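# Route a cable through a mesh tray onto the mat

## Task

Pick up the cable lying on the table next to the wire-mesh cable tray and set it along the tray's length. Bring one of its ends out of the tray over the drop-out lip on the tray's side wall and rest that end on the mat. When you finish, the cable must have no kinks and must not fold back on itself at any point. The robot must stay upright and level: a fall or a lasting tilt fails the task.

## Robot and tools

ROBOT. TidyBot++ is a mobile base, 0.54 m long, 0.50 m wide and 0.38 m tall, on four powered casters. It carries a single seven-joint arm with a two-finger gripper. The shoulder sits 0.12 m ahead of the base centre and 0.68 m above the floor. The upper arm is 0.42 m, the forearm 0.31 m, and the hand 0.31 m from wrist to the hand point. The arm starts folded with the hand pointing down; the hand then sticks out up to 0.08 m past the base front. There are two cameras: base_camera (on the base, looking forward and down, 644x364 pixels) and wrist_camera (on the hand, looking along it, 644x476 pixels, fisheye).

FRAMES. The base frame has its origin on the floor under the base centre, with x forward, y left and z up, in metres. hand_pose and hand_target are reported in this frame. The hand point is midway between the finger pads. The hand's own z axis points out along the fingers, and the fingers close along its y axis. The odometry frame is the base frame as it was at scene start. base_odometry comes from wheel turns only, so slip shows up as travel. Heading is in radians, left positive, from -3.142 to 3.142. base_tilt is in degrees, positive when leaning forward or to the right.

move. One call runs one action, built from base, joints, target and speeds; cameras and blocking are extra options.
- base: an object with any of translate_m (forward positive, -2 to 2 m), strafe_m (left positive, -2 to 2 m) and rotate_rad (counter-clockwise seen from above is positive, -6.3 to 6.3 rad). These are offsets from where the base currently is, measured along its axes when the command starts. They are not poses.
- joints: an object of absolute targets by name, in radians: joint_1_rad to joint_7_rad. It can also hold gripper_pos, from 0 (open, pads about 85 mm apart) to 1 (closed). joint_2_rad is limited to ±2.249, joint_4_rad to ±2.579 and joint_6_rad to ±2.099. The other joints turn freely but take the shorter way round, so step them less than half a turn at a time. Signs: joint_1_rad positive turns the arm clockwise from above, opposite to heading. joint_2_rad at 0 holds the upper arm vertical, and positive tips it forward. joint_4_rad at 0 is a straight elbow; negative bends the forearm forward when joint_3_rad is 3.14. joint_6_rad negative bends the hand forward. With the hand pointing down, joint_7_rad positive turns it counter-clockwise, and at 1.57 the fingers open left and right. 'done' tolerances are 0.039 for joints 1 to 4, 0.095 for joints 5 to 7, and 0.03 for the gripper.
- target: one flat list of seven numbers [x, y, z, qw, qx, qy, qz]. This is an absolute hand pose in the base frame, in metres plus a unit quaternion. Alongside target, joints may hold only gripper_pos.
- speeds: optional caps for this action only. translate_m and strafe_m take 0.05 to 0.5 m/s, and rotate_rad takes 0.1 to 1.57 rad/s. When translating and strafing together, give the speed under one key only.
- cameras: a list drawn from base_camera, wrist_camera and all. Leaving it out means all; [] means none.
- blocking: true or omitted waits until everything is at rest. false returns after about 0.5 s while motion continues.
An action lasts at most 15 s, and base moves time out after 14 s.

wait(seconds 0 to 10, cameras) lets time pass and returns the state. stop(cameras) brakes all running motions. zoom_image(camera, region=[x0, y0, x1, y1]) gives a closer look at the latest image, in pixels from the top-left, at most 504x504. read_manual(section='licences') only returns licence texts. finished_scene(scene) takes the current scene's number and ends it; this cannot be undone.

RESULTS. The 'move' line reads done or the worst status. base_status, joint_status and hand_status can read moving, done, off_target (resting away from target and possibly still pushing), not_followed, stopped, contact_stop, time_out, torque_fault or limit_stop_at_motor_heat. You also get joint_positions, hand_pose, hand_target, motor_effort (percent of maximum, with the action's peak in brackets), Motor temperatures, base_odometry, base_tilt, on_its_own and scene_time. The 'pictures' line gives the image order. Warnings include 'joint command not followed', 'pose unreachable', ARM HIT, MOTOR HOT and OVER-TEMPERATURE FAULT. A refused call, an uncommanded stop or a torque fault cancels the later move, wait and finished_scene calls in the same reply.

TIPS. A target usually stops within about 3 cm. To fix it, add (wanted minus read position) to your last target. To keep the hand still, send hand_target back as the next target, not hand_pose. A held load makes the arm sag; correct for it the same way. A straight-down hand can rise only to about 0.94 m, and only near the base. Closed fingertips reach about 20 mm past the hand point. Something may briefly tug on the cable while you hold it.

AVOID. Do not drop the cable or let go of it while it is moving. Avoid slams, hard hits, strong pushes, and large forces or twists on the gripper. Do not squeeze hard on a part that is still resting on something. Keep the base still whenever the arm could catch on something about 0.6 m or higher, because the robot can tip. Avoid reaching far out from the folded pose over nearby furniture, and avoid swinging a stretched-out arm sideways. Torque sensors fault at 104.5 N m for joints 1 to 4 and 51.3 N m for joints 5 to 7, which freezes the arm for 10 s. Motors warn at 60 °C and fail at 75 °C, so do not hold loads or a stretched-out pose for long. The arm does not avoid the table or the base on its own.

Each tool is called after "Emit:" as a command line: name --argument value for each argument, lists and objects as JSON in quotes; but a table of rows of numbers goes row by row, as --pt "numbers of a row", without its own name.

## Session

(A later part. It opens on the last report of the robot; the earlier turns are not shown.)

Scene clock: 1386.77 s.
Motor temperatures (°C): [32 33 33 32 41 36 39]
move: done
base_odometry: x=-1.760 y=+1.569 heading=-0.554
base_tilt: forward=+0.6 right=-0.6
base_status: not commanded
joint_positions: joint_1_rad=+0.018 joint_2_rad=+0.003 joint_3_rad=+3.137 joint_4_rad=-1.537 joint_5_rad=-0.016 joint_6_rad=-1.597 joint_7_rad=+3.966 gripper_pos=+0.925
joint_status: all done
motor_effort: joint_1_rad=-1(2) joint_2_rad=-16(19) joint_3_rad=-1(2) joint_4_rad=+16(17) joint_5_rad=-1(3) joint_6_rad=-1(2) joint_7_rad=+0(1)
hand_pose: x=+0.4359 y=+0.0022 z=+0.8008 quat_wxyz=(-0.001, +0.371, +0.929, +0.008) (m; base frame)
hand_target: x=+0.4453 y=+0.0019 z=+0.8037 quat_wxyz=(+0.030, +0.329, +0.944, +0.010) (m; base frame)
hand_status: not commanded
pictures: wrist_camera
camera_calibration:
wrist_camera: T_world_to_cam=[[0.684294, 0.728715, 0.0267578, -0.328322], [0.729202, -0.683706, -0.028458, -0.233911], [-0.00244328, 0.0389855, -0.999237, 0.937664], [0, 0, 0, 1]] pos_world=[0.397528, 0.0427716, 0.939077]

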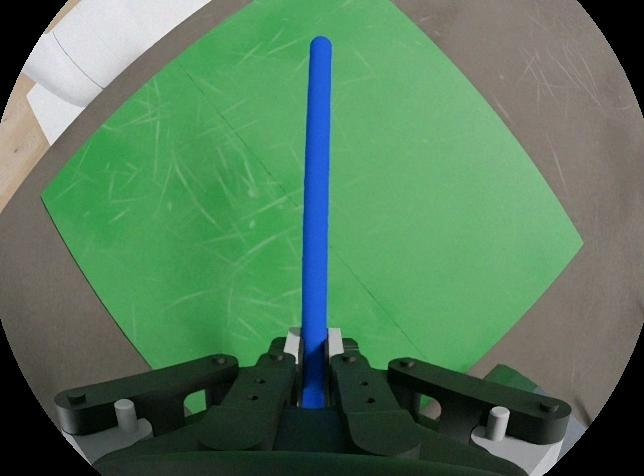

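Emit:
move --joints '{"joint_2_rad": -0.013, "joint_4_rad": -1.693, "joint_6_rad": -1.402}' --cameras '["wrist_camera"]'

Scene clock: 1392.33 s.
Motor temperatures (°C): [32 33 33 32 41 36 39]
move: done
base_odometry: x=-1.760 y=+1.569 heading=-0.554
base_tilt: forward=+0.6 right=-0.6
base_status: not commanded
joint_positions: joint_1_rad=+0.017 joint_2_rad=+0.001 joint_3_rad=+3.137 joint_4_rad=-1.679 joint_5_rad=-0.016 joint_6_rad=-1.453 joint_7_rad=+3.966 gripper_pos=+0.925
joint_status: all done
motor_effort: joint_1_rad=-1(2) joint_2_rad=-16(17) joint_3_rad=-1(2) joint_4_rad=+16(17) joint_5_rad=-2(3) joint_6_rad=+0(2) joint_7_rad=+1(1)
hand_pose: x=+0.4347 y=+0.0023 z=+0.7572 quat_wxyz=(+0.002, +0.371, +0.928, +0.009) (m; base frame)
hand_target: x=+0.4445 y=+0.0018 z=+0.7575 quat_wxyz=(+0.028, +0.329, +0.944, +0.010) (m; base frame)
hand_status: not commanded
pictures: wrist_camera
camera_calibration:
wrist_camera: T_world_to_cam=[[0.685536, 0.72741, 0.0302639, -0.329612], [0.728033, -0.685105, -0.0244778, -0.236774], [0.00292858, 0.0388135, -0.999242, 0.891736], [0, 0, 0, 1]] pos_world=[0.395729, 0.0429363, 0.89524]

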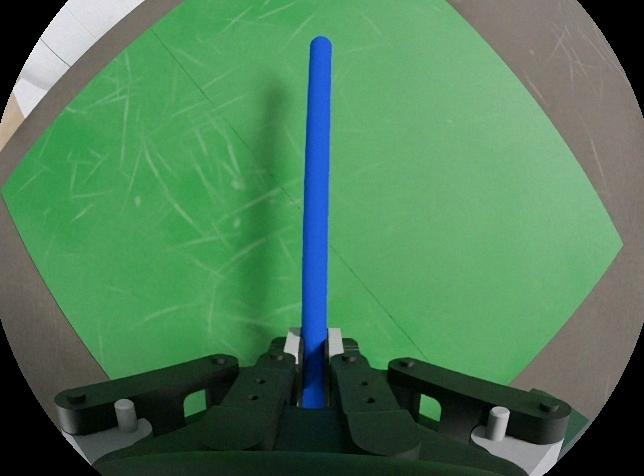

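Emit:
move --joints '{"joint_2_rad": -0.006, "joint_4_rad": -1.728, "joint_6_rad": -1.37}' --cameras '["wrist_camera"]'

Scene clock: 1399.10 s.
Motor temperatures (°C): [32 33 33 32 41 36 39]
move: done
base_odometry: x=-1.760 y=+1.569 heading=-0.554
base_tilt: forward=+0.6 right=-0.6
base_status: not commanded
joint_positions: joint_1_rad=+0.017 joint_2_rad=+0.001 joint_3_rad=+3.137 joint_4_rad=-1.714 joint_5_rad=-0.016 joint_6_rad=-1.413 joint_7_rad=+3.966 gripper_pos=+0.925
joint_status: all done
motor_effort: joint_1_rad=-1(2) joint_2_rad=-15(17) joint_3_rad=-1(2) joint_4_rad=+16(17) joint_5_rad=-2(3) joint_6_rad=+0(1) joint_7_rad=+1(1)
hand_pose: x=+0.4345 y=+0.0023 z=+0.7462 quat_wxyz=(+0.003, +0.372, +0.928, +0.010) (m; base frame)
hand_target: x=+0.4427 y=+0.0018 z=+0.7443 quat_wxyz=(+0.023, +0.329, +0.944, +0.008) (m; base frame)
hand_status: not commanded
pictures: wrist_camera
camera_calibration:
wrist_camera: T_world_to_cam=[[0.685802, 0.727049, 0.0327887, -0.331136], [0.727757, -0.685495, -0.0216119, -0.238906], [0.00676355, 0.0386837, -0.999229, 0.879066], [0, 0, 0, 1]] pos_world=[0.395014, 0.0429785, 0.884082]

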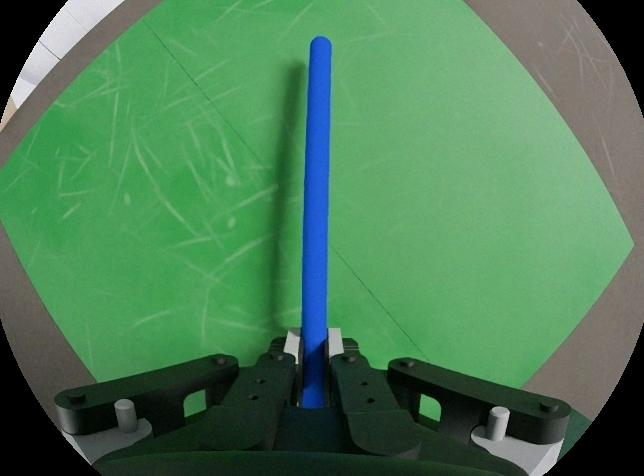

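Emit:
move --joints '{"joint_2_rad": 0.0, "joint_4_rad": -1.744, "joint_6_rad": -1.35}' --cameras '["wrist_camera"]'

Scene clock: 1405.43 s.
Motor temperatures (°C): [32 33 33 32 41 36 39]
move: done
base_odometry: x=-1.760 y=+1.569 heading=-0.554
base_tilt: forward=+0.6 right=-0.6
base_status: not commanded
joint_positions: joint_1_rad=+0.017 joint_2_rad=+0.000 joint_3_rad=+3.137 joint_4_rad=-1.730 joint_5_rad=-0.016 joint_6_rad=-1.394 joint_7_rad=+3.966 gripper_pos=+0.925
joint_status: all done
motor_effort: joint_1_rad=-1(2) joint_2_rad=-14(16) joint_3_rad=-1(1) joint_4_rad=+15(16) joint_5_rad=-1(2) joint_6_rad=+0(2) joint_7_rad=+1(1)
hand_pose: x=+0.4351 y=+0.0023 z=+0.7416 quat_wxyz=(+0.006, +0.372, +0.928, +0.011) (m; base frame)
hand_target: x=+0.4434 y=+0.0018 z=+0.7374 quat_wxyz=(+0.022, +0.329, +0.944, +0.008) (m; base frame)
hand_status: not commanded
pictures: wrist_camera
camera_calibration:
wrist_camera: T_world_to_cam=[[0.685605, 0.727084, 0.0359706, -0.333701], [0.727882, -0.685464, -0.0180758, -0.242019], [0.0115139, 0.0385752, -0.999189, 0.872414], [0, 0, 0, 1]] pos_world=[0.394904, 0.0430803, 0.879336]

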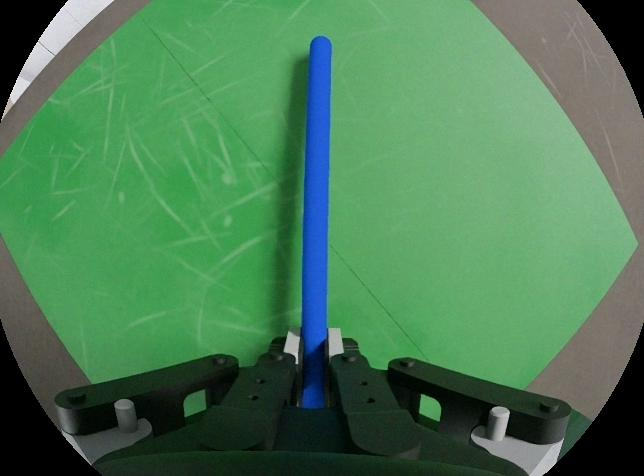

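Emit:
move --joints '{"joint_4_rad": -1.756, "joint_6_rad": -1.338}' --cameras '["wrist_camera"]'

Scene clock: 1409.57 s.
Motor temperatures (°C): [32 33 33 32 41 36 39]
move: done
base_odometry: x=-1.760 y=+1.569 heading=-0.554
base_tilt: forward=+0.6 right=-0.6
base_status: not commanded
joint_positions: joint_1_rad=+0.017 joint_2_rad=-0.003 joint_3_rad=+3.137 joint_4_rad=-1.733 joint_5_rad=-0.016 joint_6_rad=-1.390 joint_7_rad=+3.966 gripper_pos=+0.925
joint_status: all done
motor_effort: joint_1_rad=-1(1) joint_2_rad=-13(14) joint_3_rad=+0(1) joint_4_rad=+14(15) joint_5_rad=-1(2) joint_6_rad=+1(1) joint_7_rad=+0(1)
hand_pose: x=+0.4351 y=+0.0024 z=+0.7416 quat_wxyz=(+0.008, +0.372, +0.928, +0.011) (m; base frame)
hand_target: x=+0.4428 y=+0.0018 z=+0.7337 quat_wxyz=(+0.022, +0.329, +0.944, +0.008) (m; base frame)
hand_status: not commanded
pictures: wrist_camera
camera_calibration:
wrist_camera: T_world_to_cam=[[0.685454, 0.727081, 0.0388167, -0.335784], [0.727946, -0.685472, -0.0149416, -0.244389], [0.015744, 0.0384982, -0.999135, 0.870529], [0, 0, 0, 1]] pos_world=[0.394361, 0.0431064, 0.879159]

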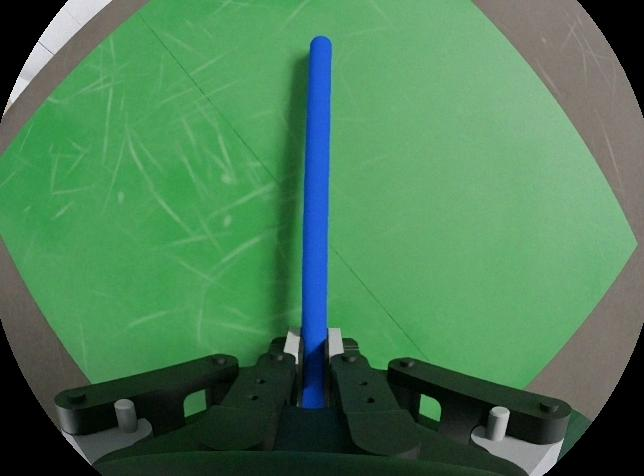

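Emit:
move --joints '{"gripper_pos": 0.8}' --cameras '["wrist_camera"]'

Scene clock: 1413.87 s.
Motor temperatures (°C): [32 33 33 32 41 36 39]
move: done
base_odometry: x=-1.760 y=+1.569 heading=-0.554
base_tilt: forward=+0.6 right=-0.6
base_status: not commanded
joint_positions: joint_1_rad=+0.014 joint_2_rad=-0.003 joint_3_rad=+3.137 joint_4_rad=-1.733 joint_5_rad=-0.016 joint_6_rad=-1.386 joint_7_rad=+3.966 gripper_pos=+0.800
joint_status: all done
motor_effort: joint_1_rad=-1(1) joint_2_rad=-13(15) joint_3_rad=+0(1) joint_4_rad=+14(15) joint_5_rad=-1(2) joint_6_rad=+1(1) joint_7_rad=+0(1)
hand_pose: x=+0.4360 y=+0.0034 z=+0.7415 quat_wxyz=(+0.009, +0.370, +0.929, +0.012) (m; base frame)
hand_target: x=+0.4428 y=+0.0018 z=+0.7337 quat_wxyz=(+0.022, +0.329, +0.944, +0.008) (m; base frame)
hand_status: not commanded
pictures: wrist_camera
camera_calibration:
wrist_camera: T_world_to_cam=[[0.682484, 0.729755, 0.040898, -0.337389], [0.730661, -0.682623, -0.0126328, -0.24729], [0.0186991, 0.0385042, -0.999083, 0.868982], [0, 0, 0, 1]] pos_world=[0.394699, 0.043946, 0.87886]

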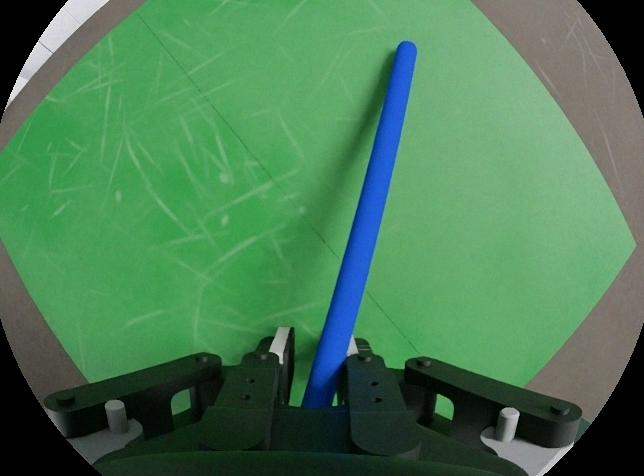

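Emit:
move --joints '{"gripper_pos": 0.66}' --cameras '["wrist_camera"]'

Scene clock: 1423.77 s.
Motor temperatures (°C): [31 33 33 32 41 36 39]
move: done
base_odometry: x=-1.760 y=+1.569 heading=-0.554
base_tilt: forward=+0.6 right=-0.5
base_status: not commanded
joint_positions: joint_1_rad=+0.014 joint_2_rad=-0.003 joint_3_rad=+3.137 joint_4_rad=-1.735 joint_5_rad=-0.016 joint_6_rad=-1.384 joint_7_rad=+3.967 gripper_pos=+0.660
joint_status: all done
motor_effort: joint_1_rad=+0(1) joint_2_rad=-14(15) joint_3_rad=-1(1) joint_4_rad=+15(15) joint_5_rad=-1(1) joint_6_rad=+0(1) joint_7_rad=+0(1)
hand_pose: x=+0.4360 y=+0.0034 z=+0.7409 quat_wxyz=(+0.009, +0.370, +0.929, +0.012) (m; base frame)
hand_target: x=+0.4428 y=+0.0018 z=+0.7337 quat_wxyz=(+0.022, +0.329, +0.944, +0.008) (m; base frame)
hand_status: not commanded
pictures: wrist_camera
camera_calibration:
wrist_camera: T_world_to_cam=[[0.682436, 0.729799, 0.040934, -0.337336], [0.730705, -0.682577, -0.0125848, -0.247299], [0.0187563, 0.038499, -0.999083, 0.868447], [0, 0, 0, 1]] pos_world=[0.394624, 0.0439526, 0.878347]

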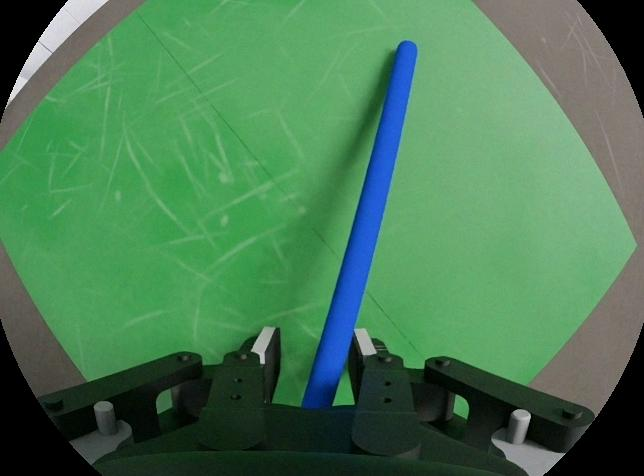

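Emit:
move --joints '{"gripper_pos": 0.45}' --cameras '["wrist_camera"]'

Scene clock: 1442.00 s.
Motor temperatures (°C): [31 32 33 32 41 36 39]
move: done
base_odometry: x=-1.760 y=+1.569 heading=-0.554
base_tilt: forward=+0.5 right=-0.5
base_status: not commanded
joint_positions: joint_1_rad=+0.014 joint_2_rad=-0.003 joint_3_rad=+3.137 joint_4_rad=-1.742 joint_5_rad=-0.016 joint_6_rad=-1.384 joint_7_rad=+3.967 gripper_pos=+0.450
joint_status: all done
motor_effort: joint_1_rad=-1(1) joint_2_rad=-16(16) joint_3_rad=+0(1) joint_4_rad=+16(16) joint_5_rad=-1(2) joint_6_rad=+0(1) joint_7_rad=+0(1)
hand_pose: x=+0.4333 y=+0.0034 z=+0.7386 quat_wxyz=(+0.006, +0.370, +0.929, +0.011) (m; base frame)
hand_target: x=+0.4428 y=+0.0018 z=+0.7337 quat_wxyz=(+0.022, +0.329, +0.944, +0.008) (m; base frame)
hand_status: not commanded
pictures: wrist_camera
camera_calibration:
wrist_camera: T_world_to_cam=[[0.682714, 0.729796, 0.0360473, -0.331981], [0.730595, -0.682576, -0.0179115, -0.241413], [0.0115333, 0.0385644, -0.99919, 0.869416], [0, 0, 0, 1]] pos_world=[0.392996, 0.0439673, 0.876354]

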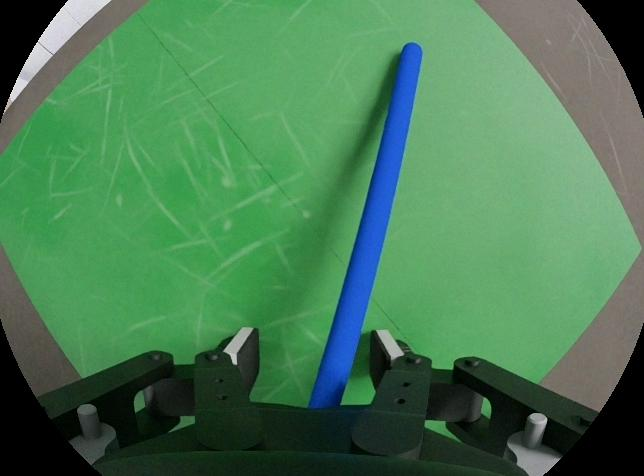

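Emit:
move --joints '{"gripper_pos": 0.15}' --cameras '["wrist_camera"]'

Emit:
move --joints '{"joint_1_rad": 0.0, "joint_2_rad": -0.01, "joint_3_rad": 3.14, "joint_4_rad": -1.62, "joint_5_rad": 0.0, "joint_6_rad": -1.53, "joint_7_rad": 4.04}' --cameras '["wrist_camera"]'

Scene clock: 1451.07 s.
Motor temperatures (°C): [31 32 33 32 41 36 39]
move: done
base_odometry: x=-1.760 y=+1.569 heading=-0.554
base_tilt: forward=+0.6 right=-0.6
base_status: not commanded
joint_positions: joint_1_rad=+0.014 joint_2_rad=-0.003 joint_3_rad=+3.137 joint_4_rad=-1.746 joint_5_rad=-0.016 joint_6_rad=-1.384 joint_7_rad=+3.967 gripper_pos=+0.150
joint_status: all done
motor_effort: joint_1_rad=+0(1) joint_2_rad=-16(17) joint_3_rad=-1(2) joint_4_rad=+17(17) joint_5_rad=-2(2) joint_6_rad=+0(1) joint_7_rad=+0(1)
hand_pose: x=+0.4318 y=+0.0034 z=+0.7373 quat_wxyz=(+0.004, +0.370, +0.929, +0.010) (m; base frame)
hand_target: x=+0.4428 y=+0.0018 z=+0.7337 quat_wxyz=(+0.022, +0.329, +0.944, +0.008) (m; base frame)
hand_status: not commanded
pictures: wrist_camera
camera_calibration:
wrist_camera: T_world_to_cam=[[0.682857, 0.729795, 0.0332455, -0.328909], [0.730514, -0.682576, -0.0209642, -0.238037], [0.007393, 0.0386019, -0.999227, 0.869945], [0, 0, 0, 1]] pos_world=[0.392056, 0.0439758, 0.875217]

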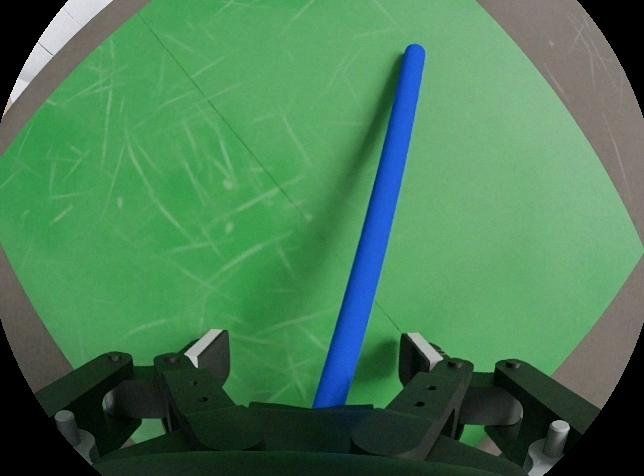

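Scene clock: 1452.10 s.
Motor temperatures (°C): [31 32 33 32 41 36 39]
move: done
base_odometry: x=-1.760 y=+1.569 heading=-0.554
base_tilt: forward=+0.6 right=-0.5
base_status: not commanded
joint_positions: joint_1_rad=+0.014 joint_2_rad=-0.003 joint_3_rad=+3.137 joint_4_rad=-1.639 joint_5_rad=-0.016 joint_6_rad=-1.482 joint_7_rad=+3.967 gripper_pos=+0.150
joint_status: all done
motor_effort: joint_1_rad=+0(2) joint_2_rad=-17(18) joint_3_rad=+0(1) joint_4_rad=+17(18) joint_5_rad=-1(3) joint_6_rad=+0(1) joint_7_rad=+0(1)
hand_pose: x=+0.4387 y=+0.0034 z=+0.7709 quat_wxyz=(+0.008, +0.369, +0.929, +0.012) (m; base frame)
hand_target: x=+0.4294 y=+0.0018 z=+0.7789 quat_wxyz=(+0.001, +0.329, +0.944, +0.000) (m; base frame)
hand_status: not commanded
pictures: wrist_camera
camera_calibration:
wrist_camera: T_world_to_cam=[[0.681381, 0.730852, 0.0396903, -0.339069], [0.731739, -0.681437, -0.0142046, -0.248127], [0.016665, 0.0387217, -0.999111, 0.899314], [0, 0, 0, 1]] pos_world=[0.397612, 0.0439037, 0.908447]

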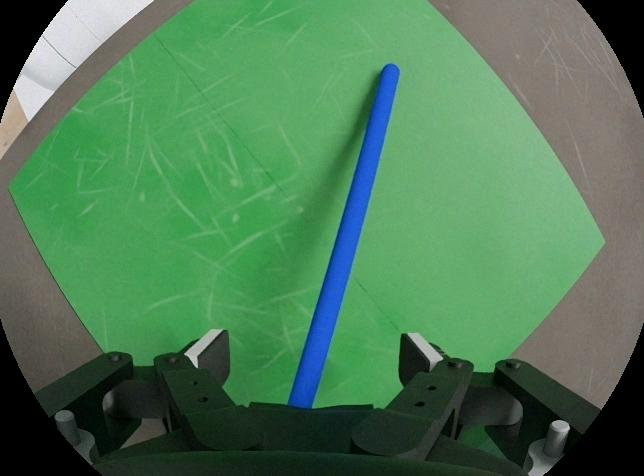

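Emit:
move --joints '{"joint_1_rad": 0.0, "joint_2_rad": 0.05, "joint_4_rad": -1.2, "joint_6_rad": -1.89, "joint_7_rad": 4.04}' --cameras '["wrist_camera"]'

Emit:
move --joints '{"joint_1_rad": 0.0, "joint_2_rad": -0.1, "joint_4_rad": -1.0, "joint_6_rad": -1.6, "joint_7_rad": 3.14}' --cameras '["wrist_camera"]'

Scene clock: 1459.63 s.
Motor temperatures (°C): [31 32 33 32 41 36 39]
move: done
base_odometry: x=-1.760 y=+1.569 heading=-0.554
base_tilt: forward=+0.6 right=-0.6
base_status: not commanded
joint_positions: joint_1_rad=+0.014 joint_2_rad=+0.020 joint_3_rad=+3.137 joint_4_rad=-1.222 joint_5_rad=-0.016 joint_6_rad=-1.836 joint_7_rad=+3.967 gripper_pos=+0.150
joint_status: all done
motor_effort: joint_1_rad=-1(1) joint_2_rad=-16(18) joint_3_rad=+0(2) joint_4_rad=+17(18) joint_5_rad=+0(2) joint_6_rad=+1(1) joint_7_rad=-1(1)
hand_pose: x=+0.4446 y=+0.0032 z=+0.8933 quat_wxyz=(+0.027, +0.366, +0.930, +0.019) (m; base frame)
hand_target: x=+0.4388 y=+0.0018 z=+0.8899 quat_wxyz=(+0.001, +0.329, +0.944, +0.000) (m; base frame)
hand_status: not commanded
pictures: wrist_camera
camera_calibration:
wrist_camera: T_world_to_cam=[[0.675152, 0.73472, 0.0660076, -0.368501], [0.73553, -0.677309, 0.0157257, -0.279268], [0.0562615, 0.0379334, -0.997695, 1.00256], [0, 0, 0, 1]] pos_world=[0.397798, 0.0435637, 1.02897]

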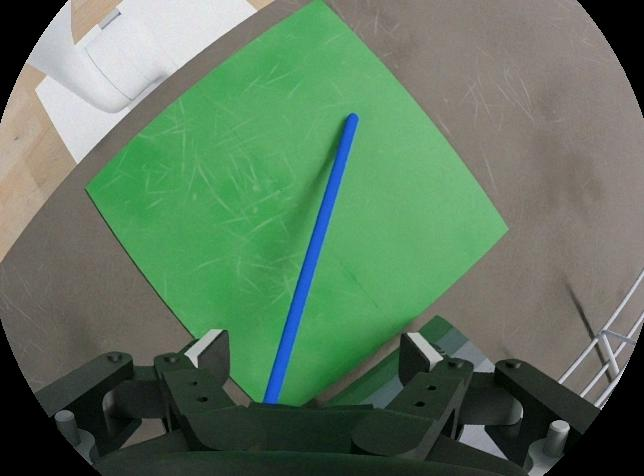

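Scene clock: 1461.30 s.
Motor temperatures (°C): [31 32 33 32 41 36 39]
move: done
base_odometry: x=-1.760 y=+1.569 heading=-0.554
base_tilt: forward=+0.6 right=-0.6
base_status: not commanded
joint_positions: joint_1_rad=+0.014 joint_2_rad=-0.091 joint_3_rad=+3.137 joint_4_rad=-1.016 joint_5_rad=-0.016 joint_6_rad=-1.655 joint_7_rad=+3.215 gripper_pos=+0.150
joint_status: all done
motor_effort: joint_1_rad=-1(1) joint_2_rad=-13(19) joint_3_rad=+0(1) joint_4_rad=+16(18) joint_5_rad=-1(2) joint_6_rad=+5(6) joint_7_rad=-1(2)
hand_pose: x=+0.4974 y=+0.0030 z=+1.0267 quat_wxyz=(+0.199, +0.655, +0.703, +0.193) (m; base frame)
hand_target: x=+0.5095 y=+0.0020 z=+1.0465 quat_wxyz=(+0.223, +0.671, +0.671, +0.223) (m; base frame)
hand_status: not commanded
pictures: wrist_camera
camera_calibration:
wrist_camera: T_world_to_cam=[[0.8369, 0.0730832, 0.542455, -0.98048], [0.0788556, -0.996806, 0.012638, 0.0104432], [0.541646, 0.0321988, -0.83999, 0.729348], [0, 0, 0, 1]] pos_world=[0.424692, 0.0585824, 1.14438]

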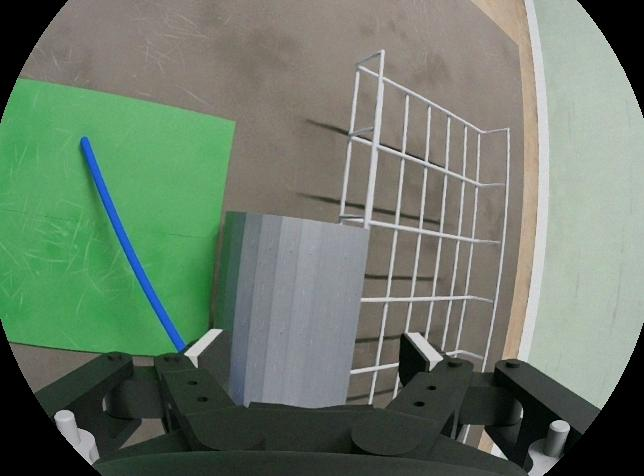

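Emit:
move --joints '{"joint_1_rad": 0.2, "joint_2_rad": 0.0, "joint_4_rad": -0.8, "joint_6_rad": -1.6, "joint_7_rad": 6.1}' --cameras '["wrist_camera", "base_camera"]'

Scene clock: 1468.83 s.
Motor temperatures (°C): [31 32 33 32 41 36 39]
move: done
base_odometry: x=-1.760 y=+1.569 heading=-0.554
base_tilt: forward=+0.6 right=-0.5
base_status: not commanded
joint_positions: joint_1_rad=+0.185 joint_2_rad=-0.029 joint_3_rad=+3.137 joint_4_rad=-0.822 joint_5_rad=-0.016 joint_6_rad=-1.654 joint_7_rad=+6.027 gripper_pos=+0.150
joint_status: all done
motor_effort: joint_1_rad=+0(2) joint_2_rad=-14(15) joint_3_rad=+0(2) joint_4_rad=+16(17) joint_5_rad=+0(2) joint_6_rad=+5(7) joint_7_rad=+1(2)
hand_pose: x=+0.5245 y=-0.0674 z=+1.0836 quat_wxyz=(+0.254, -0.508, +0.791, -0.226) (m; base frame)
hand_target: x=+0.5465 y=-0.0846 z=+1.0920 quat_wxyz=(+0.254, -0.522, +0.772, -0.258) (m; base frame)
hand_status: not commanded
pictures: base_camera, wrist_camera
camera_calibration:
wrist_camera: T_world_to_cam=[[-0.699096, 0.377444, -0.60729, 1.04315], [0.363147, 0.919056, 0.153167, -0.234826], [0.615945, -0.113457, -0.779576, 0.650483], [0, 0, 0, 1]] pos_world=[0.413874, -0.104109, 1.17656]

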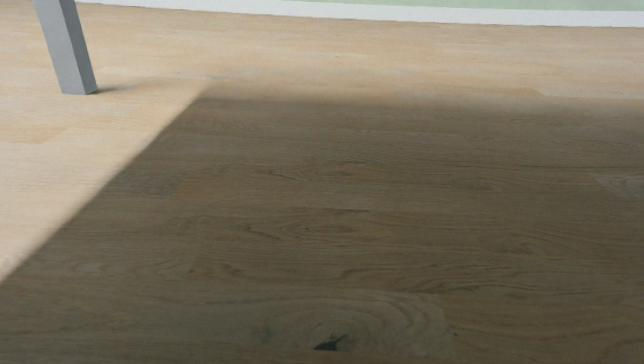

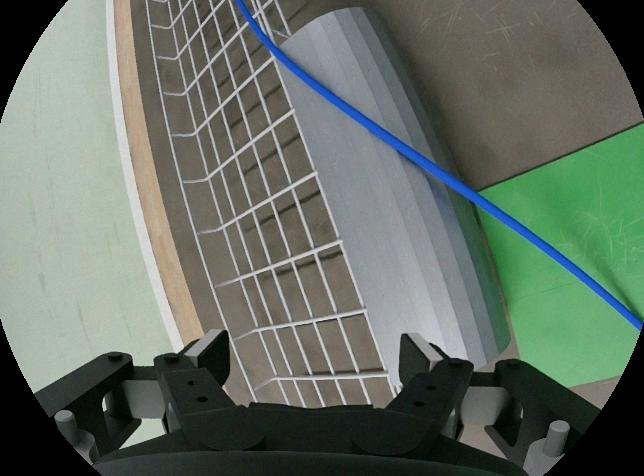

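Emit:
zoom_image --camera "wrist_camera" --region '[180, 0, 400, 160]'

Scaled by 2.291.

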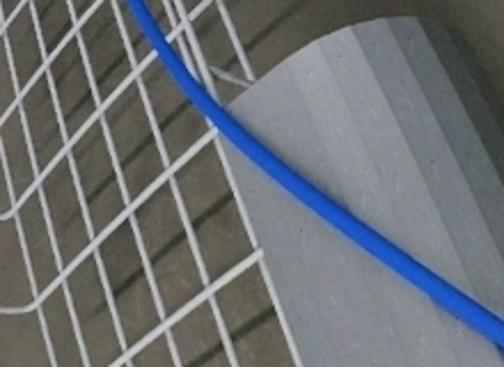

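Emit:
move --joints '{"joint_1_rad": 0.8, "joint_2_rad": 0.0, "joint_4_rad": -0.7, "joint_6_rad": -1.4, "joint_7_rad": 6.28}' --cameras '["wrist_camera"]'

Scene clock: 1485.97 s.
Motor temperatures (°C): [31 32 33 32 41 36 39]
move: done
base_odometry: x=-1.760 y=+1.569 heading=-0.554
base_tilt: forward=+0.6 right=-0.5
base_status: not commanded
joint_positions: joint_1_rad=+0.785 joint_2_rad=-0.027 joint_3_rad=+3.137 joint_4_rad=-0.723 joint_5_rad=-0.016 joint_6_rad=-1.461 joint_7_rad=+6.205 gripper_pos=+0.150
joint_status: all done
motor_effort: joint_1_rad=-1(2) joint_2_rad=-14(16) joint_3_rad=-1(2) joint_4_rad=+15(17) joint_5_rad=-1(1) joint_6_rad=+8(8) joint_7_rad=+0(2)
hand_pose: x=+0.4431 y=-0.3118 z=+1.1715 quat_wxyz=(+0.206, -0.310, +0.825, -0.426) (m; base frame)
hand_target: x=+0.4488 y=-0.3366 z=+1.1858 quat_wxyz=(+0.188, -0.325, +0.804, -0.461) (m; base frame)
hand_status: not commanded
pictures: wrist_camera
camera_calibration:
wrist_camera: T_world_to_cam=[[-0.347775, 0.448605, -0.82329, 1.25137], [0.733524, 0.677091, 0.0590865, -0.123482], [0.583948, -0.583354, -0.564538, 0.357212], [0, 0, 0, 1]] pos_world=[0.31718, -0.269383, 1.2392]

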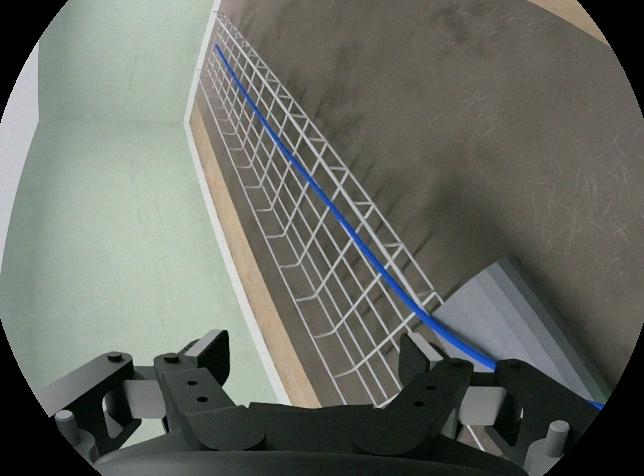

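Emit:
move --joints '{"joint_1_rad": 0.0, "joint_2_rad": 0.066, "joint_3_rad": 3.14, "joint_4_rad": -1.353, "joint_5_rad": 0.0, "joint_6_rad": -1.80, "joint_7_rad": 3.65, "gripper_pos": 0.4}' --cameras '["wrist_camera"]'

Scene clock: 1565.27 s.
Motor temperatures (°C): [31 31 33 32 41 36 39]
move: done
base_odometry: x=-1.760 y=+1.569 heading=-0.554
base_tilt: forward=+0.6 right=-0.6
base_status: not commanded
joint_positions: joint_1_rad=+0.014 joint_2_rad=+0.039 joint_3_rad=+3.137 joint_4_rad=-1.345 joint_5_rad=-0.016 joint_6_rad=-1.748 joint_7_rad=+3.726 gripper_pos=+0.400
joint_status: all done
motor_effort: joint_1_rad=-1(2) joint_2_rad=-18(19) joint_3_rad=+0(2) joint_4_rad=+17(18) joint_5_rad=-1(2) joint_6_rad=+0(8) joint_7_rad=+0(2)
hand_pose: x=+0.4473 y=+0.0032 z=+0.8494 quat_wxyz=(+0.000, +0.476, +0.879, +0.009) (m; base frame)
hand_target: x=+0.4334 y=+0.0018 z=+0.8388 quat_wxyz=(-0.033, +0.505, +0.862, -0.020) (m; base frame)
hand_status: not commanded
pictures: wrist_camera
camera_calibration:
wrist_camera: T_world_to_cam=[[0.833912, 0.551141, 0.0288884, -0.406369], [0.551835, -0.833463, -0.0285962, -0.160209], [0.00831686, 0.0397883, -0.999174, 0.981355], [0, 0, 0, 1]] pos_world=[0.419123, 0.0513917, 0.987702]

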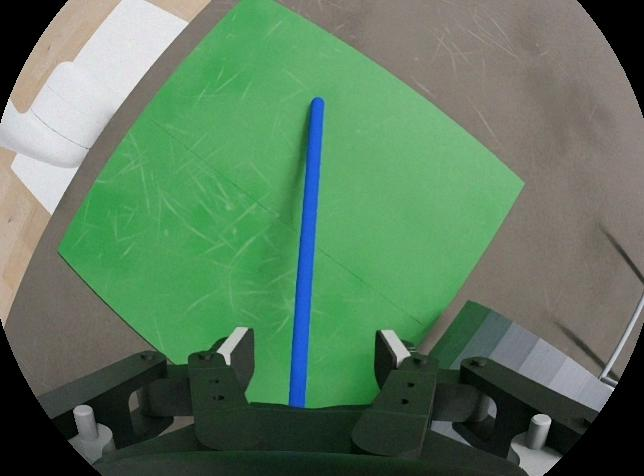

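Emit:
move --joints '{"joint_4_rad": -1.559, "joint_6_rad": -1.515}' --cameras '["wrist_camera"]'

Scene clock: 1572.53 s.
Motor temperatures (°C): [31 31 33 32 41 36 39]
move: done
base_odometry: x=-1.760 y=+1.569 heading=-0.554
base_tilt: forward=+0.6 right=-0.6
base_status: not commanded
joint_positions: joint_1_rad=+0.014 joint_2_rad=+0.043 joint_3_rad=+3.137 joint_4_rad=-1.550 joint_5_rad=-0.016 joint_6_rad=-1.567 joint_7_rad=+3.724 gripper_pos=+0.400
joint_status: all done
motor_effort: joint_1_rad=+0(1) joint_2_rad=-18(19) joint_3_rad=+0(1) joint_4_rad=+17(18) joint_5_rad=-1(1) joint_6_rad=-1(1) joint_7_rad=+0(1)
hand_pose: x=+0.4456 y=+0.0033 z=+0.7840 quat_wxyz=(-0.012, +0.479, +0.878, +0.003) (m; base frame)
hand_target: x=+0.4611 y=+0.0019 z=+0.7733 quat_wxyz=(+0.001, +0.506, +0.863, +0.000) (m; base frame)
hand_status: not commanded
pictures: wrist_camera
camera_calibration:
wrist_camera: T_world_to_cam=[[0.837477, 0.546438, 0.00610922, -0.386801], [0.546141, -0.836529, -0.0441476, -0.146293], [-0.0190134, 0.0403091, -0.999006, 0.928083], [0, 0, 0, 1]] pos_world=[0.42148, 0.0515741, 0.923066]

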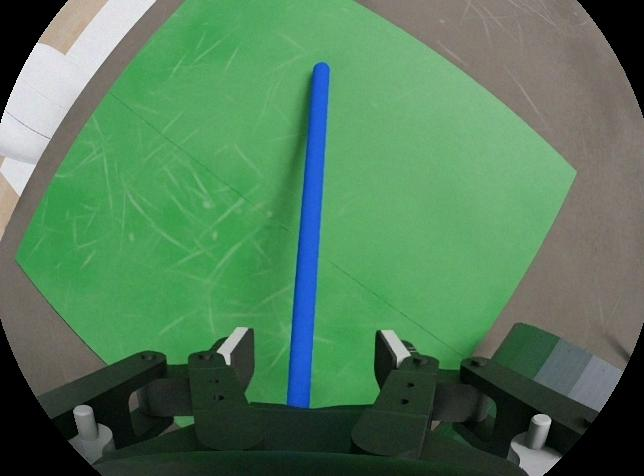

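Emit:
move --joints '{"joint_4_rad": -1.668, "joint_6_rad": -1.39}' --cameras '["wrist_camera"]'

Scene clock: 1577.27 s.
Motor temperatures (°C): [31 31 33 32 41 36 39]
move: done
base_odometry: x=-1.760 y=+1.569 heading=-0.554
base_tilt: forward=+0.6 right=-0.6
base_status: not commanded
joint_positions: joint_1_rad=+0.014 joint_2_rad=+0.044 joint_3_rad=+3.137 joint_4_rad=-1.661 joint_5_rad=-0.016 joint_6_rad=-1.442 joint_7_rad=+3.724 gripper_pos=+0.400
joint_status: all done
motor_effort: joint_1_rad=-1(2) joint_2_rad=-18(19) joint_3_rad=+0(2) joint_4_rad=+16(18) joint_5_rad=-1(2) joint_6_rad=+0(1) joint_7_rad=+0(1)
hand_pose: x=+0.4473 y=+0.0033 z=+0.7488 quat_wxyz=(-0.006, +0.479, +0.878, +0.006) (m; base frame)
hand_target: x=+0.4624 y=+0.0019 z=+0.7393 quat_wxyz=(+0.008, +0.506, +0.863, +0.004) (m; base frame)
hand_status: not commanded
pictures: wrist_camera
camera_calibration:
wrist_camera: T_world_to_cam=[[0.838449, 0.544721, 0.0168155, -0.396467], [0.544948, -0.837659, -0.0368569, -0.153765], [-0.00599106, 0.0400662, -0.999179, 0.887263], [0, 0, 0, 1]] pos_world=[0.421526, 0.0516121, 0.887534]

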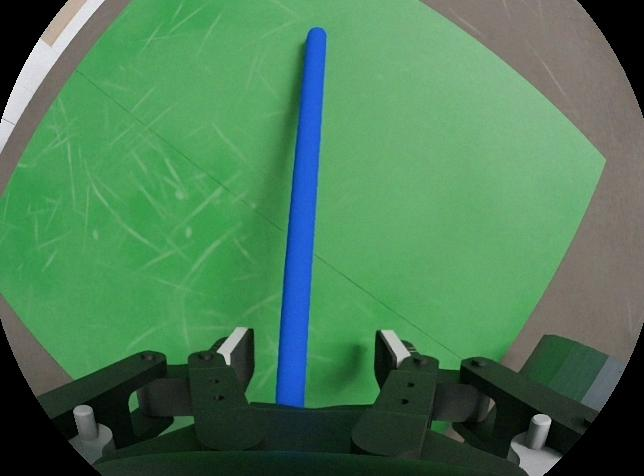

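Emit:
move --joints '{"gripper_pos": 0.75}' --cameras '["wrist_camera"]'

Emit:
move --joints '{"gripper_pos": 0.96}' --cameras '["wrist_camera"]'

Scene clock: 1582.10 s.
Motor temperatures (°C): [31 31 33 32 41 36 39]
move: done
base_odometry: x=-1.760 y=+1.569 heading=-0.554
base_tilt: forward=+0.6 right=-0.6
base_status: not commanded
joint_positions: joint_1_rad=+0.014 joint_2_rad=+0.044 joint_3_rad=+3.137 joint_4_rad=-1.661 joint_5_rad=-0.016 joint_6_rad=-1.440 joint_7_rad=+3.724 gripper_pos=+0.750
joint_status: all done
motor_effort: joint_1_rad=-1(1) joint_2_rad=-18(19) joint_3_rad=-1(1) joint_4_rad=+17(17) joint_5_rad=-2(2) joint_6_rad=+0(1) joint_7_rad=+0(1)
hand_pose: x=+0.4479 y=+0.0033 z=+0.7488 quat_wxyz=(-0.005, +0.479, +0.878, +0.006) (m; base frame)
hand_target: x=+0.4624 y=+0.0019 z=+0.7393 quat_wxyz=(+0.008, +0.506, +0.863, +0.004) (m; base frame)
hand_status: not commanded
pictures: wrist_camera
camera_calibration:
wrist_camera: T_world_to_cam=[[0.838466, 0.544646, 0.0183346, -0.398085], [0.544939, -0.837709, -0.0358449, -0.154834], [-0.00416376, 0.040046, -0.999189, 0.886454], [0, 0, 0, 1]] pos_world=[0.421846, 0.051611, 0.887484]

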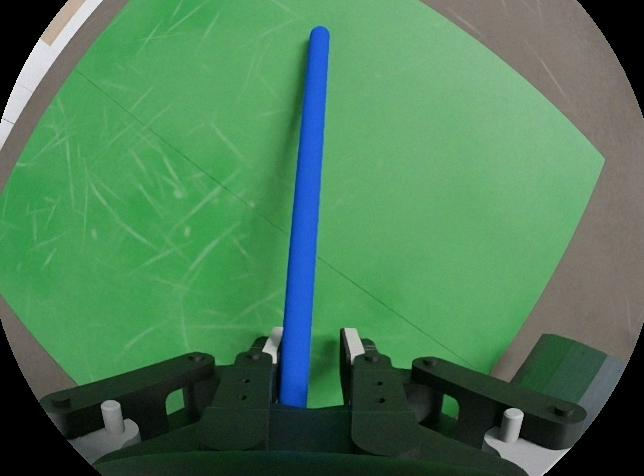

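Scene clock: 1582.73 s.
Motor temperatures (°C): [31 31 33 32 41 36 39]
move: done
base_odometry: x=-1.760 y=+1.569 heading=-0.554
base_tilt: forward=+0.6 right=-0.6
base_status: not commanded
joint_positions: joint_1_rad=+0.014 joint_2_rad=+0.044 joint_3_rad=+3.137 joint_4_rad=-1.661 joint_5_rad=-0.016 joint_6_rad=-1.439 joint_7_rad=+3.723 gripper_pos=+0.934
joint_status: all done
motor_effort: joint_1_rad=+0(1) joint_2_rad=-18(19) joint_3_rad=+0(1) joint_4_rad=+17(17) joint_5_rad=+0(1) joint_6_rad=+0(1) joint_7_rad=+0(1)
hand_pose: x=+0.4480 y=+0.0033 z=+0.7488 quat_wxyz=(-0.005, +0.480, +0.877, +0.006) (m; base frame)
hand_target: x=+0.4624 y=+0.0019 z=+0.7393 quat_wxyz=(+0.008, +0.506, +0.863, +0.004) (m; base frame)
hand_status: not commanded
pictures: wrist_camera
camera_calibration:
wrist_camera: T_world_to_cam=[[0.838759, 0.544179, 0.0187824, -0.398692], [0.544492, -0.838013, -0.0355448, -0.154952], [-0.00360285, 0.0400404, -0.999192, 0.886204], [0, 0, 0, 1]] pos_world=[0.421969, 0.0516246, 0.887469]

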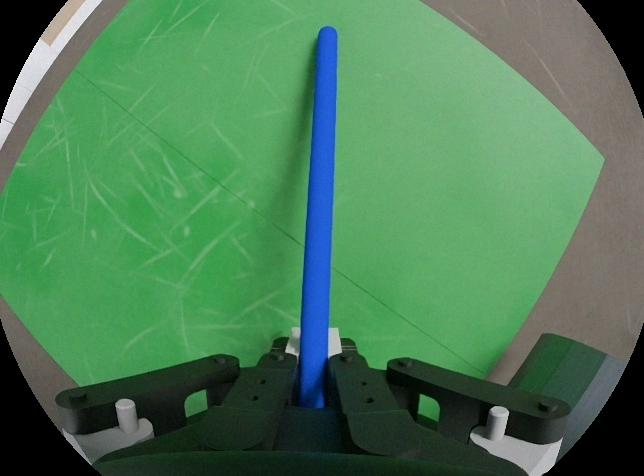

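Emit:
move --joints '{"joint_2_rad": 0.085, "joint_4_rad": -1.368, "joint_6_rad": -1.737}' --cameras '["wrist_camera"]'

Emit:
move --joints '{"joint_1_rad": -0.045, "joint_2_rad": 0.21, "joint_4_rad": -1.058, "joint_6_rad": -1.92, "joint_7_rad": 3.96}' --cameras '["wrist_camera"]'

Scene clock: 1603.93 s.
Motor temperatures (°C): [31 31 33 32 41 36 39]
move: done
base_odometry: x=-1.760 y=+1.569 heading=-0.554
base_tilt: forward=+0.6 right=-0.6
base_status: not commanded
joint_positions: joint_1_rad=+0.013 joint_2_rad=+0.057 joint_3_rad=+3.137 joint_4_rad=-1.391 joint_5_rad=-0.016 joint_6_rad=-1.682 joint_7_rad=+3.723 gripper_pos=+0.934
joint_status: all done
motor_effort: joint_1_rad=+0(1) joint_2_rad=-19(20) joint_3_rad=-1(1) joint_4_rad=+17(19) joint_5_rad=-2(2) joint_6_rad=-1(1) joint_7_rad=+0(1)
hand_pose: x=+0.4586 y=+0.0035 z=+0.8292 quat_wxyz=(+0.001, +0.478, +0.879, +0.010) (m; base frame)
hand_target: x=+0.4518 y=+0.0018 z=+0.8271 quat_wxyz=(-0.021, +0.506, +0.862, -0.012) (m; base frame)
hand_status: not commanded
pictures: wrist_camera
camera_calibration:
wrist_camera: T_world_to_cam=[[0.835793, 0.54817, 0.0309744, -0.41794], [0.548939, -0.835409, -0.0275339, -0.166376], [0.010783, 0.0400157, -0.999141, 0.959873], [0, 0, 0, 1]] pos_world=[0.430292, 0.0517003, 0.967413]

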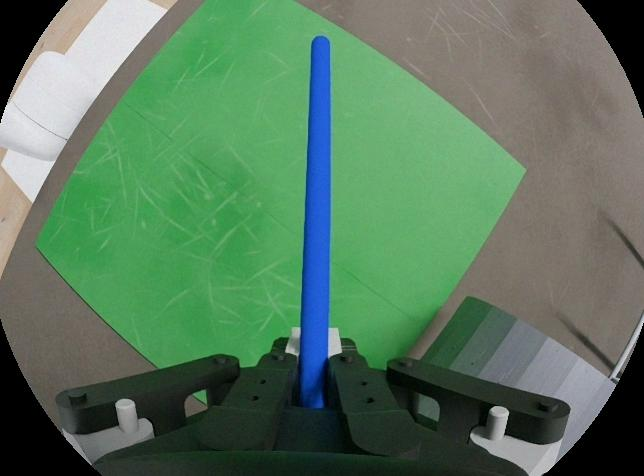

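Scene clock: 1605.33 s.
Motor temperatures (°C): [31 31 33 32 41 36 39]
move: done
base_odometry: x=-1.760 y=+1.569 heading=-0.554
base_tilt: forward=+0.6 right=-0.6
base_status: not commanded
joint_positions: joint_1_rad=-0.025 joint_2_rad=+0.185 joint_3_rad=+3.137 joint_4_rad=-1.084 joint_5_rad=-0.016 joint_6_rad=-1.867 joint_7_rad=+3.884 gripper_pos=+0.934
joint_status: all done
motor_effort: joint_1_rad=-2(2) joint_2_rad=-23(24) joint_3_rad=-1(2) joint_4_rad=+16(18) joint_5_rad=-1(2) joint_6_rad=+0(1) joint_7_rad=+0(2)
hand_pose: x=+0.4980 y=+0.0170 z=+0.8777 quat_wxyz=(+0.000, +0.387, +0.922, +0.009) (m; base frame)
hand_target: x=+0.4918 y=+0.0187 z=+0.8761 quat_wxyz=(-0.021, +0.346, +0.938, -0.009) (m; base frame)
hand_status: not commanded
pictures: wrist_camera
camera_calibration:
wrist_camera: T_world_to_cam=[[0.709352, 0.704304, 0.0278473, -0.396687], [0.704854, -0.708794, -0.028126, -0.254644], [-0.0000712759, 0.0395795, -0.999216, 1.01291], [0, 0, 0, 1]] pos_world=[0.46095, 0.0588077, 1.016]

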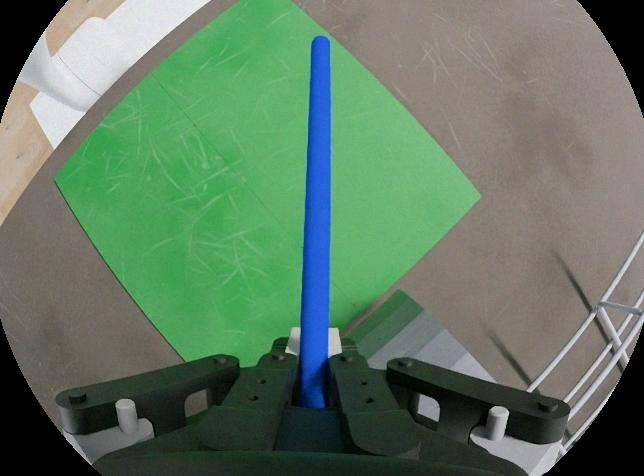

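Emit:
move --joints '{"joint_2_rad": 0.125, "joint_4_rad": -1.53, "joint_6_rad": -1.43}' --cameras '["wrist_camera"]'

Scene clock: 1615.03 s.
Motor temperatures (°C): [31 31 33 32 41 36 39]
move: done
base_odometry: x=-1.760 y=+1.569 heading=-0.554
base_tilt: forward=+0.6 right=-0.6
base_status: not commanded
joint_positions: joint_1_rad=-0.028 joint_2_rad=+0.134 joint_3_rad=+3.137 joint_4_rad=-1.511 joint_5_rad=-0.016 joint_6_rad=-1.483 joint_7_rad=+3.885 gripper_pos=+0.934
joint_status: all done
motor_effort: joint_1_rad=-1(2) joint_2_rad=-19(25) joint_3_rad=-1(2) joint_4_rad=+16(17) joint_5_rad=-1(3) joint_6_rad=+0(2) joint_7_rad=+0(1)
hand_pose: x=+0.4923 y=+0.0184 z=+0.7640 quat_wxyz=(+0.002, +0.388, +0.922, +0.010) (m; base frame)
hand_target: x=+0.5018 y=+0.0192 z=+0.7620 quat_wxyz=(+0.026, +0.345, +0.938, +0.011) (m; base frame)
hand_status: not commanded
pictures: wrist_camera
camera_calibration:
wrist_camera: T_world_to_cam=[[0.710326, 0.703114, 0.0326729, -0.394587], [0.703845, -0.70994, -0.0242367, -0.255294], [0.0061546, 0.0402126, -0.999172, 0.896116], [0, 0, 0, 1]] pos_world=[0.454458, 0.0601609, 0.902079]

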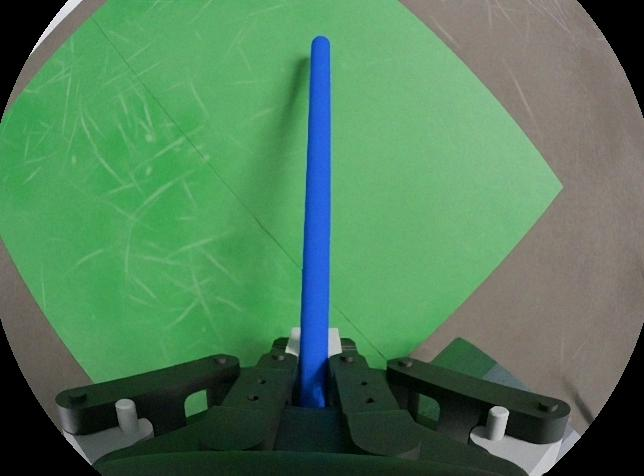

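Emit:
move --joints '{"joint_2_rad": 0.125, "joint_4_rad": -1.582, "joint_6_rad": -1.385}' --cameras '["wrist_camera"]'

Scene clock: 1620.17 s.
Motor temperatures (°C): [31 31 33 32 41 36 39]
move: done
base_odometry: x=-1.760 y=+1.569 heading=-0.554
base_tilt: forward=+0.6 right=-0.6
base_status: not commanded
joint_positions: joint_1_rad=-0.028 joint_2_rad=+0.131 joint_3_rad=+3.137 joint_4_rad=-1.565 joint_5_rad=-0.016 joint_6_rad=-1.435 joint_7_rad=+3.885 gripper_pos=+0.934
joint_status: all done
motor_effort: joint_1_rad=+0(2) joint_2_rad=-19(20) joint_3_rad=-1(2) joint_4_rad=+15(16) joint_5_rad=-1(3) joint_6_rad=+0(2) joint_7_rad=+0(1)
hand_pose: x=+0.4887 y=+0.0182 z=+0.7485 quat_wxyz=(+0.001, +0.388, +0.922, +0.010) (m; base frame)
hand_target: x=+0.4978 y=+0.0190 z=+0.7457 quat_wxyz=(+0.023, +0.346, +0.938, +0.010) (m; base frame)
hand_status: not commanded
pictures: wrist_camera
camera_calibration:
wrist_camera: T_world_to_cam=[[0.710924, 0.702578, 0.0311544, -0.390574], [0.703256, -0.710478, -0.0255199, -0.251968], [0.00420478, 0.0400522, -0.999189, 0.881645], [0, 0, 0, 1]] pos_world=[0.451159, 0.060079, 0.886667]

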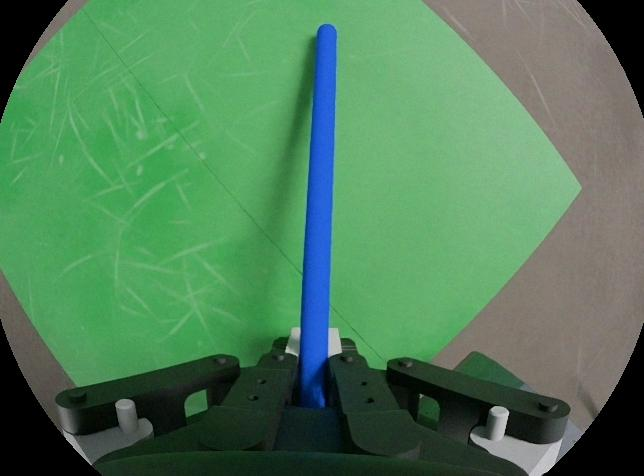

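Emit:
move --joints '{"gripper_pos": 0.86}' --cameras '["wrist_camera"]'

Emit:
move --joints '{"gripper_pos": 0.7}' --cameras '["wrist_camera"]'

Emit:
move --joints '{"gripper_pos": 0.3}' --cameras '["wrist_camera"]'

Scene clock: 1624.47 s.
Motor temperatures (°C): [31 31 33 32 41 36 39]
move: done
base_odometry: x=-1.760 y=+1.569 heading=-0.554
base_tilt: forward=+0.6 right=-0.6
base_status: not commanded
joint_positions: joint_1_rad=-0.030 joint_2_rad=+0.131 joint_3_rad=+3.137 joint_4_rad=-1.571 joint_5_rad=-0.016 joint_6_rad=-1.433 joint_7_rad=+3.887 gripper_pos=+0.860
joint_status: all done
motor_effort: joint_1_rad=-1(2) joint_2_rad=-21(22) joint_3_rad=-1(2) joint_4_rad=+16(17) joint_5_rad=-2(2) joint_6_rad=-1(1) joint_7_rad=+0(1)
hand_pose: x=+0.4871 y=+0.0191 z=+0.7465 quat_wxyz=(+0.000, +0.386, +0.922, +0.009) (m; base frame)
hand_target: x=+0.4978 y=+0.0190 z=+0.7457 quat_wxyz=(+0.023, +0.346, +0.938, +0.010) (m; base frame)
hand_status: not commanded
pictures: wrist_camera
camera_calibration:
wrist_camera: T_world_to_cam=[[0.708407, 0.70524, 0.0282057, -0.386608], [0.705804, -0.707844, -0.0282337, -0.249602], [0.0000537101, 0.0399087, -0.999203, 0.881629], [0, 0, 0, 1]] pos_world=[0.449998, 0.060787, 0.884784]

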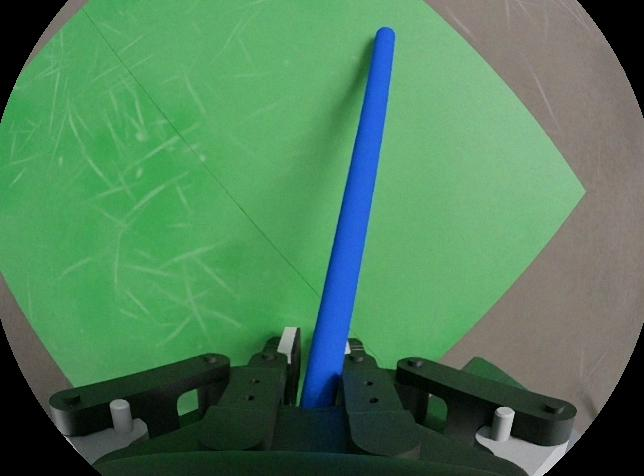

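Scene clock: 1625.07 s.
Motor temperatures (°C): [31 31 33 32 41 36 39]
move: done
base_odometry: x=-1.760 y=+1.569 heading=-0.554
base_tilt: forward=+0.5 right=-0.6
base_status: not commanded
joint_positions: joint_1_rad=-0.030 joint_2_rad=+0.131 joint_3_rad=+3.137 joint_4_rad=-1.571 joint_5_rad=-0.016 joint_6_rad=-1.433 joint_7_rad=+3.887 gripper_pos=+0.700
joint_status: all done
motor_effort: joint_1_rad=+0(1) joint_2_rad=-21(22) joint_3_rad=+0(1) joint_4_rad=+17(17) joint_5_rad=-1(2) joint_6_rad=+0(1) joint_7_rad=+0(1)
hand_pose: x=+0.4871 y=+0.0191 z=+0.7465 quat_wxyz=(+0.000, +0.386, +0.922, +0.009) (m; base frame)
hand_target: x=+0.4978 y=+0.0190 z=+0.7457 quat_wxyz=(+0.023, +0.346, +0.938, +0.010) (m; base frame)
hand_status: not commanded
pictures: wrist_camera
camera_calibration:
wrist_camera: T_world_to_cam=[[0.708365, 0.705283, 0.0281847, -0.386564], [0.705846, -0.707801, -0.0282528, -0.249603], [0.0000229443, 0.0399073, -0.999203, 0.881635], [0, 0, 0, 1]] pos_world=[0.449989, 0.0607846, 0.884776]

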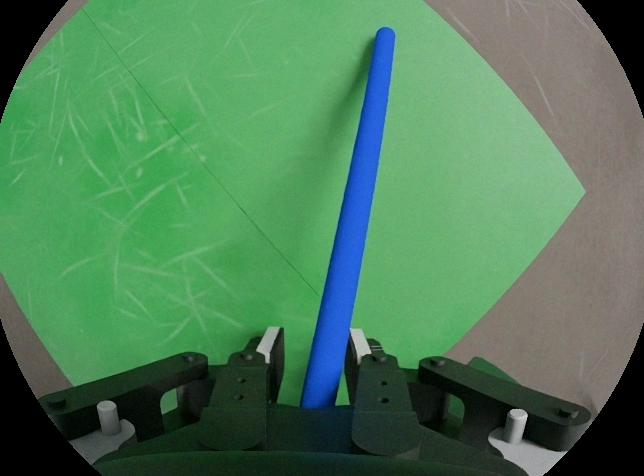

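Scene clock: 1625.83 s.
Motor temperatures (°C): [31 31 33 32 41 36 39]
move: done
base_odometry: x=-1.760 y=+1.569 heading=-0.554
base_tilt: forward=+0.6 right=-0.6
base_status: not commanded
joint_positions: joint_1_rad=-0.030 joint_2_rad=+0.128 joint_3_rad=+3.137 joint_4_rad=-1.597 joint_5_rad=-0.016 joint_6_rad=-1.433 joint_7_rad=+3.890 gripper_pos=+0.301
joint_status: all done
motor_effort: joint_1_rad=-2(2) joint_2_rad=-19(21) joint_3_rad=-2(2) joint_4_rad=+20(21) joint_5_rad=-3(3) joint_6_rad=+5(7) joint_7_rad=+0(1)
hand_pose: x=+0.4779 y=+0.0187 z=+0.7399 quat_wxyz=(-0.010, +0.385, +0.923, +0.004) (m; base frame)
hand_target: x=+0.4978 y=+0.0190 z=+0.7457 quat_wxyz=(+0.023, +0.346, +0.938, +0.010) (m; base frame)
hand_status: not commanded
pictures: wrist_camera
camera_calibration:
wrist_camera: T_world_to_cam=[[0.706688, 0.70742, 0.0121773, -0.367038], [0.707185, -0.70571, -0.0431592, -0.233172], [-0.021938, 0.0391117, -0.998994, 0.885398], [0, 0, 0, 1]] pos_world=[0.443701, 0.0604689, 0.878914]

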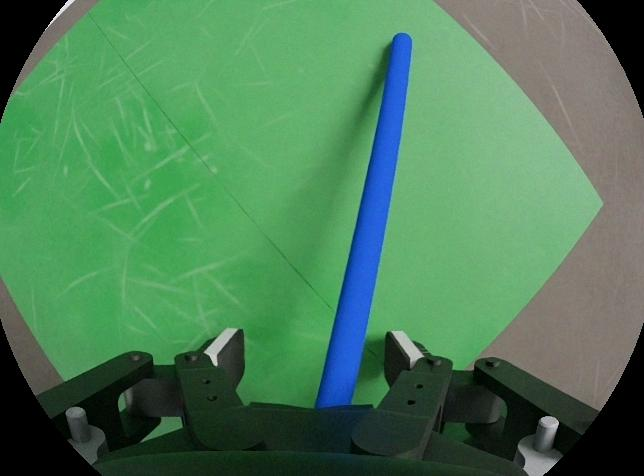

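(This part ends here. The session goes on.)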